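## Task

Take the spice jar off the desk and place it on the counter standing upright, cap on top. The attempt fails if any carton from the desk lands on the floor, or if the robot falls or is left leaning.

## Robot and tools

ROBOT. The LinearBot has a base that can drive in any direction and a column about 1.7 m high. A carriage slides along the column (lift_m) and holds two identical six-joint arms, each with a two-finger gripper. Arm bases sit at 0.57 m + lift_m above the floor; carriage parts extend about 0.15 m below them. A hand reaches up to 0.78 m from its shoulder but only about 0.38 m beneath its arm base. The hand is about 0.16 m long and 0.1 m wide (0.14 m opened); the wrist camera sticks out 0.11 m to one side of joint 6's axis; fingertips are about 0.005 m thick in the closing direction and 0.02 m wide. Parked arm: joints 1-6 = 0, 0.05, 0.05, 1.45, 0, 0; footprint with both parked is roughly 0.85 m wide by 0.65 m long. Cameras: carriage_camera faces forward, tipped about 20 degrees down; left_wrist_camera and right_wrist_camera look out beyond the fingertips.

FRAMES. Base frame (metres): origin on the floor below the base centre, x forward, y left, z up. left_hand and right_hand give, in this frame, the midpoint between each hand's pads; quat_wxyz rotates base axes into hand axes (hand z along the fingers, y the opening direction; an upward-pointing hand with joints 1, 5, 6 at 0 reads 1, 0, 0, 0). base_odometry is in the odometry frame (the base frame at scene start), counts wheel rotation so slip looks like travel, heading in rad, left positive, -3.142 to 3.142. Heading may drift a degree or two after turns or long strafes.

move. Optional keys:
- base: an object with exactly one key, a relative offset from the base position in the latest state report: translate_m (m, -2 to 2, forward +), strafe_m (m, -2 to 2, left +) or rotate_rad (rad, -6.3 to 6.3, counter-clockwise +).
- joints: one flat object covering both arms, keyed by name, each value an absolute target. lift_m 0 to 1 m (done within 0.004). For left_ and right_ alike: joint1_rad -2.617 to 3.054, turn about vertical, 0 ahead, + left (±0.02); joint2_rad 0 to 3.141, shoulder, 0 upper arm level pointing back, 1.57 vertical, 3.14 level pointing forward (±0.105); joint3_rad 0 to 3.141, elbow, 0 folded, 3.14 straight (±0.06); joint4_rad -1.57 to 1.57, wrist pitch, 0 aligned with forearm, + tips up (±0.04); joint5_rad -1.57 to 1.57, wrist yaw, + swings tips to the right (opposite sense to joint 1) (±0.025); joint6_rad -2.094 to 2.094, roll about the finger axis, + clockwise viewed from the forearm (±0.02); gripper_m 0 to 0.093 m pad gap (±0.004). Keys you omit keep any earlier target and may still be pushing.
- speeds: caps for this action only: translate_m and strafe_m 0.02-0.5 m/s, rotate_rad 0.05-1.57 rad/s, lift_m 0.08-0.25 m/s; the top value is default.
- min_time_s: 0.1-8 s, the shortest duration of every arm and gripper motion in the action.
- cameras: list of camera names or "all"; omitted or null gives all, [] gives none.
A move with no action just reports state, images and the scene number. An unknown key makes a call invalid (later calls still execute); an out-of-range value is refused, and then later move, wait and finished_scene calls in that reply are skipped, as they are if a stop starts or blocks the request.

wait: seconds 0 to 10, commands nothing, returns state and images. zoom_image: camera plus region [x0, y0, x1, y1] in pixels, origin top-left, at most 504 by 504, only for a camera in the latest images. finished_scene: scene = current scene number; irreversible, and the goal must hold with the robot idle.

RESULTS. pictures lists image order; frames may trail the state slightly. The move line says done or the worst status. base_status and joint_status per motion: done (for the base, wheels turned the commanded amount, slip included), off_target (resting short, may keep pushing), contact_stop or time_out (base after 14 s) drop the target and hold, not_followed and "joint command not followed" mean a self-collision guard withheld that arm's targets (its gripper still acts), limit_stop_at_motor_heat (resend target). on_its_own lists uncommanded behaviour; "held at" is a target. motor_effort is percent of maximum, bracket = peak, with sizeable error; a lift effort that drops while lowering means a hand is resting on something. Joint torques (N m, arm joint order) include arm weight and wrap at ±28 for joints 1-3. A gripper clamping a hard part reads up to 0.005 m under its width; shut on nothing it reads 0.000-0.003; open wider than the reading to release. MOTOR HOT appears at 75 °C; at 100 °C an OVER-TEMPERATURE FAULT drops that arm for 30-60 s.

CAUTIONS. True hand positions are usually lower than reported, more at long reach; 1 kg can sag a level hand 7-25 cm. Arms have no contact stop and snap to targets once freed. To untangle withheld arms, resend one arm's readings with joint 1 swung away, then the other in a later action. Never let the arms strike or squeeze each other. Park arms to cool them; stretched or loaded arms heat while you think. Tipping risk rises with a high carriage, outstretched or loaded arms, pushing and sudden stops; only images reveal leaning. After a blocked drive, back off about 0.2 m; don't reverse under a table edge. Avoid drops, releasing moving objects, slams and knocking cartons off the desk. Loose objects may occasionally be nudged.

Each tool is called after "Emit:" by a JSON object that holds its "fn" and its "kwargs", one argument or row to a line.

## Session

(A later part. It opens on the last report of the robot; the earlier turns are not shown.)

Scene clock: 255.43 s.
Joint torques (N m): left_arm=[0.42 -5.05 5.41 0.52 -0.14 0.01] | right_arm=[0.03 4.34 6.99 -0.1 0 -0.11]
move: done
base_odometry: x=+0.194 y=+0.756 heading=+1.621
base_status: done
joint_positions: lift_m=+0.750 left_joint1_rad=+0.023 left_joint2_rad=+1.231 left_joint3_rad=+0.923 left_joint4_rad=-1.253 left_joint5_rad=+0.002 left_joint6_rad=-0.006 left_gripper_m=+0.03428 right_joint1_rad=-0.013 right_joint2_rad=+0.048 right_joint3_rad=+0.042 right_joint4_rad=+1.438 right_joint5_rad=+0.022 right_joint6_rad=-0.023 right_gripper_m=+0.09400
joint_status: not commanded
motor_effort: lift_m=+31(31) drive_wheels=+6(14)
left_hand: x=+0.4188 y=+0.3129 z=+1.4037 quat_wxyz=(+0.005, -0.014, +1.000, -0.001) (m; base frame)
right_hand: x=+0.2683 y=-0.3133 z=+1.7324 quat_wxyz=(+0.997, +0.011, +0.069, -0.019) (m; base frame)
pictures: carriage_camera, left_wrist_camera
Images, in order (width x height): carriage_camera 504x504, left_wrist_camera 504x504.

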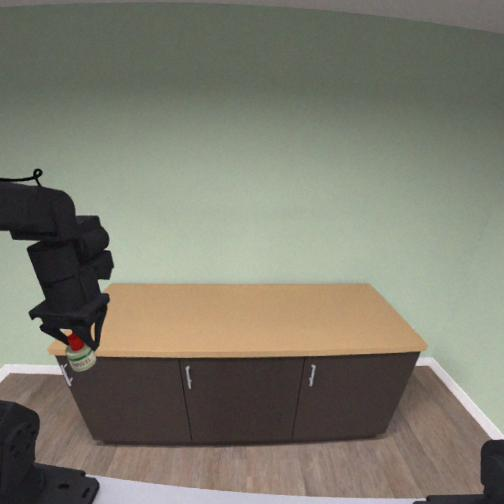

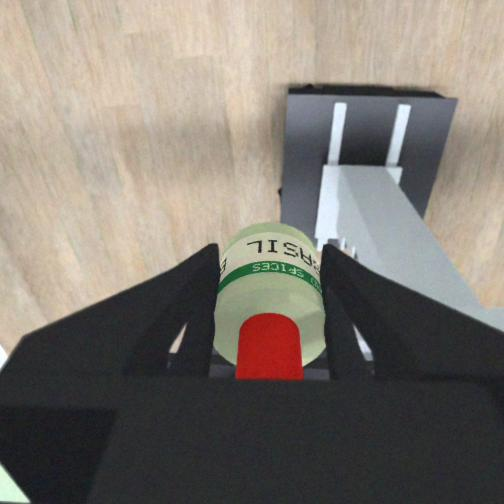

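Emit:
{"fn": "move", "kwargs": {
  "base": {"translate_m": 0.47},
  "speeds": {"translate_m": 0.25},
  "joints": {"lift_m": 0.8},
  "cameras": ["carriage_camera"]
}}

Emit:
{"fn": "move", "kwargs": {
  "joints": {"left_joint1_rad": 0.048, "left_joint2_rad": 2.9, "left_joint3_rad": 2.01, "left_joint4_rad": -0.71},
  "min_time_s": 3.5,
  "cameras": ["carriage_camera", "left_wrist_camera"]
}}

Scene clock: 273.17 s.
Joint torques (N m): left_arm=[0.35 -4.37 6.06 0.54 -0.13 0.01] | right_arm=[-0.01 4.41 7.01 -0.1 -0.01 -0.12]
move: done
base_odometry: x=+0.169 y=+1.225 heading=+1.622
base_status: done
joint_positions: lift_m=+0.800 left_joint1_rad=+0.023 left_joint2_rad=+1.226 left_joint3_rad=+0.916 left_joint4_rad=-1.257 left_joint5_rad=+0.002 left_joint6_rad=-0.006 left_gripper_m=+0.03428 right_joint1_rad=-0.013 right_joint2_rad=+0.048 right_joint3_rad=+0.042 right_joint4_rad=+1.439 right_joint5_rad=+0.022 right_joint6_rad=-0.023 right_gripper_m=+0.09400
joint_status: all done
motor_effort: lift_m=+31(37) drive_wheels=-13(19)
left_hand: x=+0.4160 y=+0.3128 z=+1.4528 quat_wxyz=(+0.002, -0.014, +1.000, -0.001) (m; base frame)
right_hand: x=+0.2681 y=-0.3133 z=+1.7825 quat_wxyz=(+0.997, +0.011, +0.069, -0.019) (m; base frame)
pictures: carriage_camera
Images, in order (width x height): carriage_camera 504x504.

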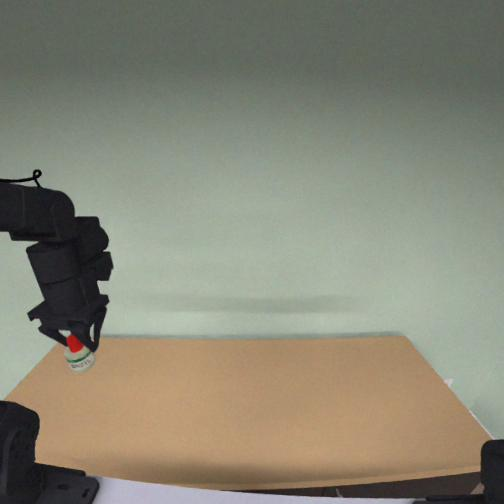

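Scene clock: 276.97 s.
Joint torques (N m): left_arm=[0.99 -14.91 7.65 0.57 -0.13 0.01] | right_arm=[-0.01 4.36 7.04 -0.1 -0.01 -0.12]
move: done
base_odometry: x=+0.169 y=+1.225 heading=+1.622
base_status: not commanded
joint_positions: lift_m=+0.800 left_joint1_rad=+0.043 left_joint2_rad=+2.881 left_joint3_rad=+1.988 left_joint4_rad=-0.722 left_joint5_rad=+0.002 left_joint6_rad=-0.006 left_gripper_m=+0.03428 right_joint1_rad=-0.013 right_joint2_rad=+0.048 right_joint3_rad=+0.042 right_joint4_rad=+1.439 right_joint5_rad=+0.022 right_joint6_rad=-0.023 right_gripper_m=+0.09400
joint_status: all done
motor_effort: lift_m=+31(31) drive_wheels=+8(13)
left_hand: x=+0.6972 y=+0.3285 z=+1.1372 quat_wxyz=(-0.022, -0.024, +0.999, -0.001) (m; base frame)
right_hand: x=+0.2681 y=-0.3133 z=+1.7825 quat_wxyz=(+0.997, +0.011, +0.069, -0.019) (m; base frame)
pictures: carriage_camera, left_wrist_camera
Images, in order (width x height): carriage_camera 504x504, left_wrist_camera 504x504.

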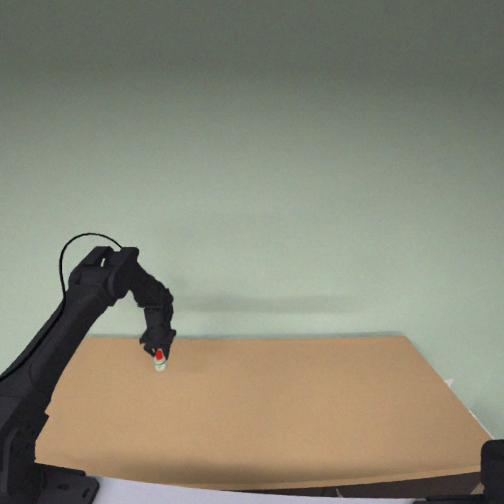

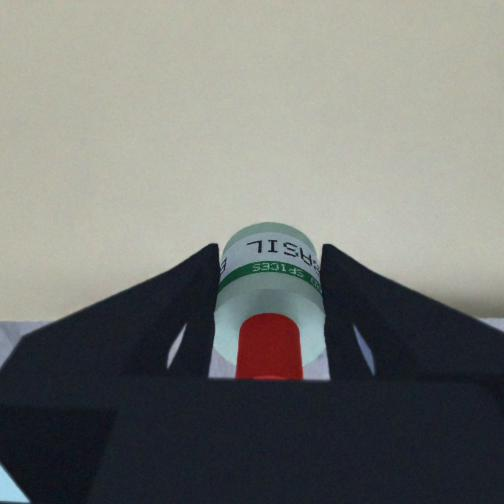

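Emit:
{"fn": "move", "kwargs": {
  "joints": {"lift_m": 0.66, "left_joint4_rad": -0.685},
  "speeds": {"lift_m": 0.12},
  "cameras": []
}}

Emit:
{"fn": "move", "kwargs": {
  "joints": {"lift_m": 0.622},
  "speeds": {"lift_m": 0.08},
  "cameras": ["left_wrist_camera", "carriage_camera"]
}}

Emit:
{"fn": "zoom_image", "kwargs": {
  "camera": "carriage_camera",
  "region": [110, 280, 210, 400]
}}

Scene clock: 286.00 s.
Joint torques (N m): left_arm=[1.01 -16.18 7.04 0.61 -0.14 0.01] | right_arm=[0.03 4.38 7.01 -0.11 -0.01 -0.12]
move: done
base_odometry: x=+0.169 y=+1.225 heading=+1.622
base_status: not commanded
joint_positions: lift_m=+0.660 left_joint1_rad=+0.043 left_joint2_rad=+2.892 left_joint3_rad=+1.994 left_joint4_rad=-0.692 left_joint5_rad=+0.002 left_joint6_rad=-0.006 left_gripper_m=+0.03428 right_joint1_rad=-0.013 right_joint2_rad=+0.048 right_joint3_rad=+0.042 right_joint4_rad=+1.439 right_joint5_rad=+0.022 right_joint6_rad=-0.023 right_gripper_m=+0.09400
joint_status: all done
motor_effort: lift_m=+28(28) drive_wheels=+7(14)
left_hand: x=+0.7032 y=+0.3287 z=+0.9936 quat_wxyz=(-0.009, -0.024, +1.000, -0.001) (m; base frame)
right_hand: x=+0.2681 y=-0.3133 z=+1.6427 quat_wxyz=(+0.997, +0.011, +0.069, -0.019) (m; base frame)
pictures: none
No camera images: "cameras" was empty.

Scene clock: 286.83 s.
Joint torques (N m): left_arm=[0.87 -16.13 6.76 0.55 -0.14 0.01] | right_arm=[0.03 4.38 7.02 -0.11 -0.01 -0.11]
move: done
base_odometry: x=+0.169 y=+1.225 heading=+1.622
base_status: not commanded
joint_positions: lift_m=+0.622 left_joint1_rad=+0.043 left_joint2_rad=+2.893 left_joint3_rad=+1.997 left_joint4_rad=-0.688 left_joint5_rad=+0.002 left_joint6_rad=-0.006 left_gripper_m=+0.03428 right_joint1_rad=-0.013 right_joint2_rad=+0.048 right_joint3_rad=+0.042 right_joint4_rad=+1.439 right_joint5_rad=+0.022 right_joint6_rad=-0.023 right_gripper_m=+0.09400
joint_status: all done
motor_effort: lift_m=+28(29) drive_wheels=-12(13)
left_hand: x=+0.7047 y=+0.3288 z=+0.9554 quat_wxyz=(-0.007, -0.024, +1.000, -0.001) (m; base frame)
right_hand: x=+0.2681 y=-0.3133 z=+1.6048 quat_wxyz=(+0.997, +0.011, +0.069, -0.019) (m; base frame)
pictures: carriage_camera, left_wrist_camera
Images, in order (width x height): carriage_camera 504x504, left_wrist_camera 504x504.

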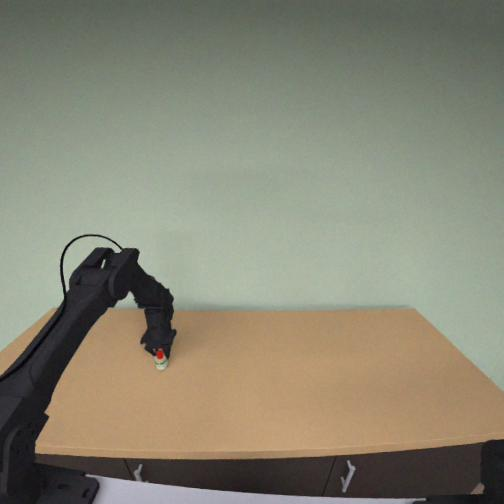

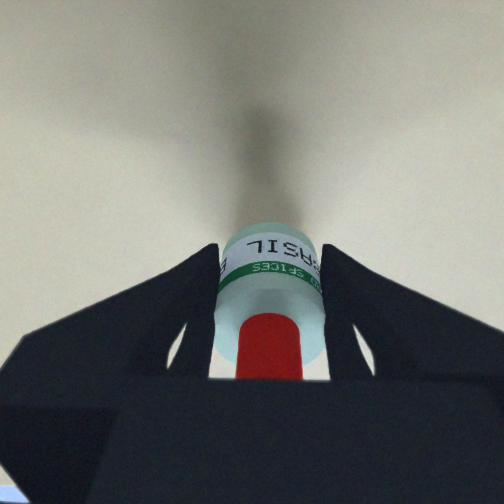

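Scaled by 4.200 from the camera's 504x504 image, which has a finer 720x720 frame.

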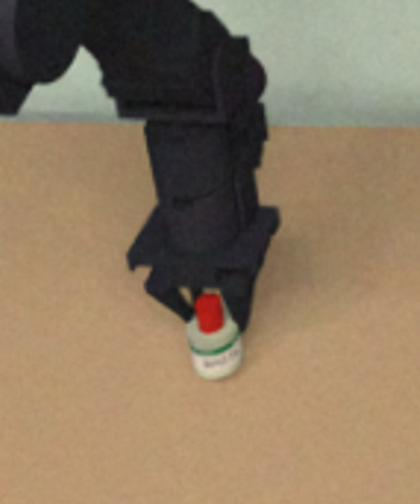

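Emit:
{"fn": "move", "kwargs": {
  "joints": {"lift_m": 0.61},
  "speeds": {"lift_m": 0.08},
  "cameras": []
}}

Emit:
{"fn": "move", "kwargs": {
  "joints": {"lift_m": 0.604},
  "speeds": {"lift_m": 0.08},
  "cameras": ["left_wrist_camera"]
}}

Scene clock: 291.10 s.
Joint torques (N m): left_arm=[1.01 -16.39 6.68 0.53 -0.14 0.01] | right_arm=[0.06 4.34 7.04 -0.12 -0.01 -0.12]
move: done
base_odometry: x=+0.169 y=+1.225 heading=+1.622
base_status: not commanded
joint_positions: lift_m=+0.610 left_joint1_rad=+0.043 left_joint2_rad=+2.894 left_joint3_rad=+1.998 left_joint4_rad=-0.687 left_joint5_rad=+0.002 left_joint6_rad=-0.006 left_gripper_m=+0.03428 right_joint1_rad=-0.013 right_joint2_rad=+0.048 right_joint3_rad=+0.042 right_joint4_rad=+1.439 right_joint5_rad=+0.022 right_joint6_rad=-0.023 right_gripper_m=+0.09400
joint_status: all done
motor_effort: lift_m=+28(30) drive_wheels=-11(12)
left_hand: x=+0.7053 y=+0.3288 z=+0.9432 quat_wxyz=(-0.006, -0.024, +1.000, -0.001) (m; base frame)
right_hand: x=+0.2681 y=-0.3133 z=+1.5927 quat_wxyz=(+0.997, +0.011, +0.069, -0.019) (m; base frame)
pictures: none
No camera images: "cameras" was empty.

Scene clock: 291.57 s.
Joint torques (N m): left_arm=[1.11 -16.43 6.35 0.53 -0.14 0.01] | right_arm=[-0.01 4.31 7.01 -0.11 0 -0.12]
move: done
base_odometry: x=+0.169 y=+1.225 heading=+1.622
base_status: not commanded
joint_positions: lift_m=+0.604 left_joint1_rad=+0.043 left_joint2_rad=+2.894 left_joint3_rad=+2.002 left_joint4_rad=-0.683 left_joint5_rad=+0.002 left_joint6_rad=-0.006 left_gripper_m=+0.03428 right_joint1_rad=-0.013 right_joint2_rad=+0.048 right_joint3_rad=+0.042 right_joint4_rad=+1.439 right_joint5_rad=+0.022 right_joint6_rad=-0.023 right_gripper_m=+0.09400
joint_status: all done
motor_effort: lift_m=+27(27) drive_wheels=-11(13)
left_hand: x=+0.7077 y=+0.3289 z=+0.9381 quat_wxyz=(-0.002, -0.024, +1.000, -0.001) (m; base frame)
right_hand: x=+0.2681 y=-0.3133 z=+1.5869 quat_wxyz=(+0.997, +0.011, +0.069, -0.019) (m; base frame)
pictures: left_wrist_camera
Images, in order (width x height): left_wrist_camera 504x504.

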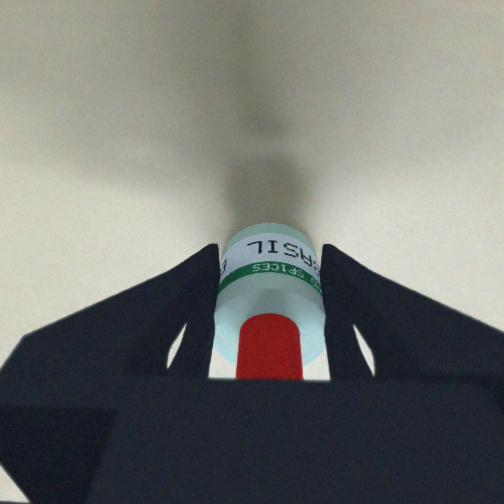

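Emit:
{"fn": "move", "kwargs": {
  "joints": {"lift_m": 0.601},
  "speeds": {"lift_m": 0.08},
  "cameras": []
}}

Emit:
{"fn": "move", "kwargs": {
  "joints": {"left_gripper_m": 0.04},
  "min_time_s": 2,
  "cameras": ["left_wrist_camera"]
}}

Scene clock: 297.40 s.
Joint torques (N m): left_arm=[0.94 -16.09 5.98 0.66 -0.14 0.02] | right_arm=[-0.02 4.38 7.06 -0.11 -0.01 -0.13]
move: done
base_odometry: x=+0.169 y=+1.225 heading=+1.622
base_status: not commanded
joint_positions: lift_m=+0.601 left_joint1_rad=+0.043 left_joint2_rad=+2.892 left_joint3_rad=+2.006 left_joint4_rad=-0.695 left_joint5_rad=+0.002 left_joint6_rad=-0.006 left_gripper_m=+0.03428 right_joint1_rad=-0.013 right_joint2_rad=+0.048 right_joint3_rad=+0.042 right_joint4_rad=+1.439 right_joint5_rad=+0.022 right_joint6_rad=-0.023 right_gripper_m=+0.09400
joint_status: all done
motor_effort: lift_m=+25(28) drive_wheels=+9(12)
left_hand: x=+0.7072 y=+0.3289 z=+0.9371 quat_wxyz=(-0.005, -0.024, +1.000, -0.001) (m; base frame)
right_hand: x=+0.2681 y=-0.3133 z=+1.5840 quat_wxyz=(+0.997, +0.011, +0.069, -0.019) (m; base frame)
pictures: none
No camera images: "cameras" was empty.

Scene clock: 299.70 s.
Joint torques (N m): left_arm=[0.98 -16.1 5.96 0.65 -0.14 0.03] | right_arm=[0.05 4.34 6.99 -0.11 0 -0.12]
move: done
base_odometry: x=+0.169 y=+1.225 heading=+1.622
base_status: not commanded
joint_positions: lift_m=+0.601 left_joint1_rad=+0.043 left_joint2_rad=+2.892 left_joint3_rad=+2.006 left_joint4_rad=-0.693 left_joint5_rad=+0.002 left_joint6_rad=-0.006 left_gripper_m=+0.03993 right_joint1_rad=-0.013 right_joint2_rad=+0.048 right_joint3_rad=+0.042 right_joint4_rad=+1.439 right_joint5_rad=+0.022 right_joint6_rad=-0.023 right_gripper_m=+0.09400
joint_status: all done
motor_effort: lift_m=+25(25) drive_wheels=+7(10)
left_hand: x=+0.7077 y=+0.3289 z=+0.9371 quat_wxyz=(-0.004, -0.024, +1.000, -0.001) (m; base frame)
right_hand: x=+0.2681 y=-0.3133 z=+1.5840 quat_wxyz=(+0.997, +0.011, +0.069, -0.019) (m; base frame)
pictures: left_wrist_camera
Images, in order (width x height): left_wrist_camera 504x504.

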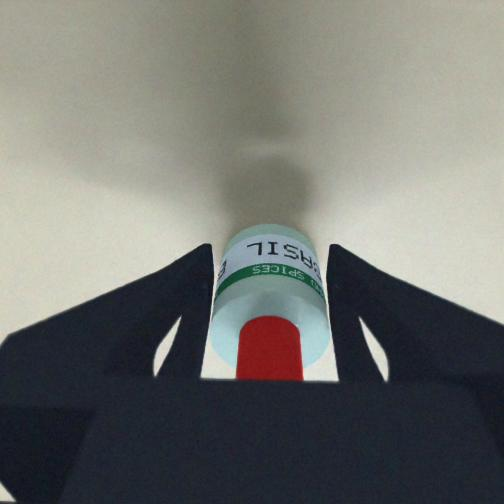

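Emit:
{"fn": "move", "kwargs": {
  "joints": {"left_gripper_m": 0.085},
  "min_time_s": 2,
  "cameras": ["left_wrist_camera"]
}}

Emit:
{"fn": "move", "kwargs": {
  "joints": {"lift_m": 0.78},
  "speeds": {"lift_m": 0.1},
  "cameras": ["left_wrist_camera", "carriage_camera"]
}}

Emit:
{"fn": "zoom_image", "kwargs": {
  "camera": "carriage_camera",
  "region": [110, 300, 230, 440]
}}

Scene clock: 307.90 s.
Joint torques (N m): left_arm=[1.02 -16.13 5.94 0.65 -0.13 0.02] | right_arm=[-0.02 4.33 7.04 -0.11 -0.01 -0.11]
move: done
base_odometry: x=+0.169 y=+1.225 heading=+1.622
base_status: not commanded
joint_positions: lift_m=+0.601 left_joint1_rad=+0.043 left_joint2_rad=+2.892 left_joint3_rad=+2.006 left_joint4_rad=-0.693 left_joint5_rad=+0.002 left_joint6_rad=-0.006 left_gripper_m=+0.08489 right_joint1_rad=-0.013 right_joint2_rad=+0.048 right_joint3_rad=+0.042 right_joint4_rad=+1.439 right_joint5_rad=+0.022 right_joint6_rad=-0.023 right_gripper_m=+0.09400
joint_status: all done
motor_effort: lift_m=+25(25) drive_wheels=+7(10)
left_hand: x=+0.7077 y=+0.3289 z=+0.9371 quat_wxyz=(-0.004, -0.024, +1.000, -0.001) (m; base frame)
right_hand: x=+0.2681 y=-0.3133 z=+1.5840 quat_wxyz=(+0.997, +0.011, +0.069, -0.019) (m; base frame)
pictures: left_wrist_camera
Images, in order (width x height): left_wrist_camera 504x504.

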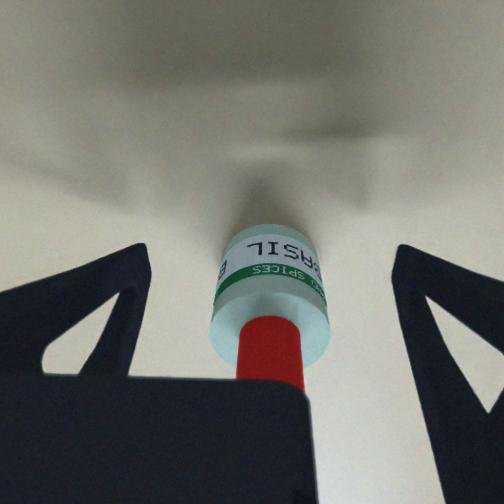

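Scene clock: 310.07 s.
Joint torques (N m): left_arm=[1.07 -16.44 6.02 0.59 -0.14 0.01] | right_arm=[0.01 4.42 7.01 -0.11 0 -0.12]
move: done
base_odometry: x=+0.169 y=+1.225 heading=+1.622
base_status: not commanded
joint_positions: lift_m=+0.780 left_joint1_rad=+0.043 left_joint2_rad=+2.894 left_joint3_rad=+2.006 left_joint4_rad=-0.688 left_joint5_rad=+0.002 left_joint6_rad=-0.006 left_gripper_m=+0.08489 right_joint1_rad=-0.013 right_joint2_rad=+0.048 right_joint3_rad=+0.042 right_joint4_rad=+1.439 right_joint5_rad=+0.022 right_joint6_rad=-0.023 right_gripper_m=+0.09400
joint_status: all done
motor_effort: lift_m=+30(39) drive_wheels=+9(13)
left_hand: x=+0.7080 y=+0.3289 z=+1.1144 quat_wxyz=(-0.003, -0.024, +1.000, -0.001) (m; base frame)
right_hand: x=+0.2681 y=-0.3133 z=+1.7625 quat_wxyz=(+0.997, +0.011, +0.069, -0.019) (m; base frame)
pictures: carriage_camera, left_wrist_camera
Images, in order (width x height): carriage_camera 504x504, left_wrist_camera 504x504.

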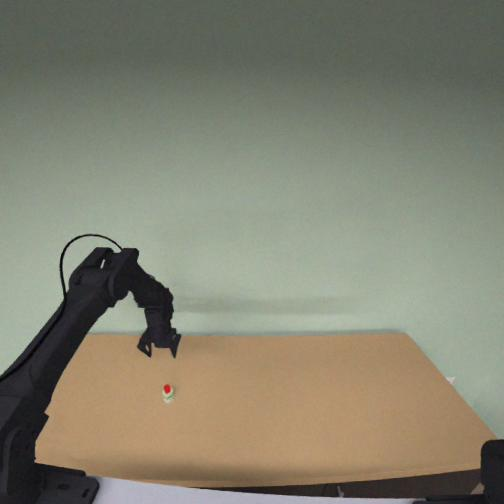

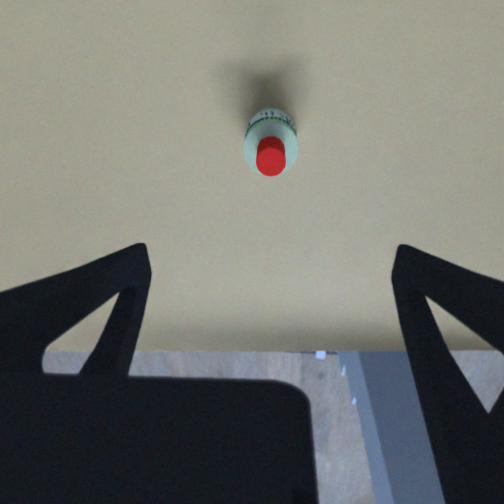

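Scaled by 3.600 from the camera's 504x504 image, which has a finer 720x720 frame.

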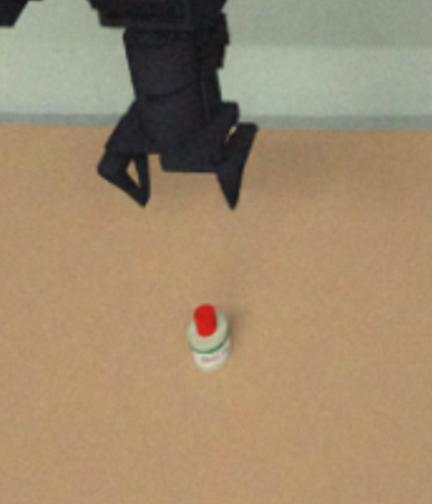

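The jar is standing upright on the counter with its cap up, and the gripper is clear of it.

Emit:
{"fn": "finished_scene", "kwargs": {
  "scene": 3
}}

The scene is finished: the task was done.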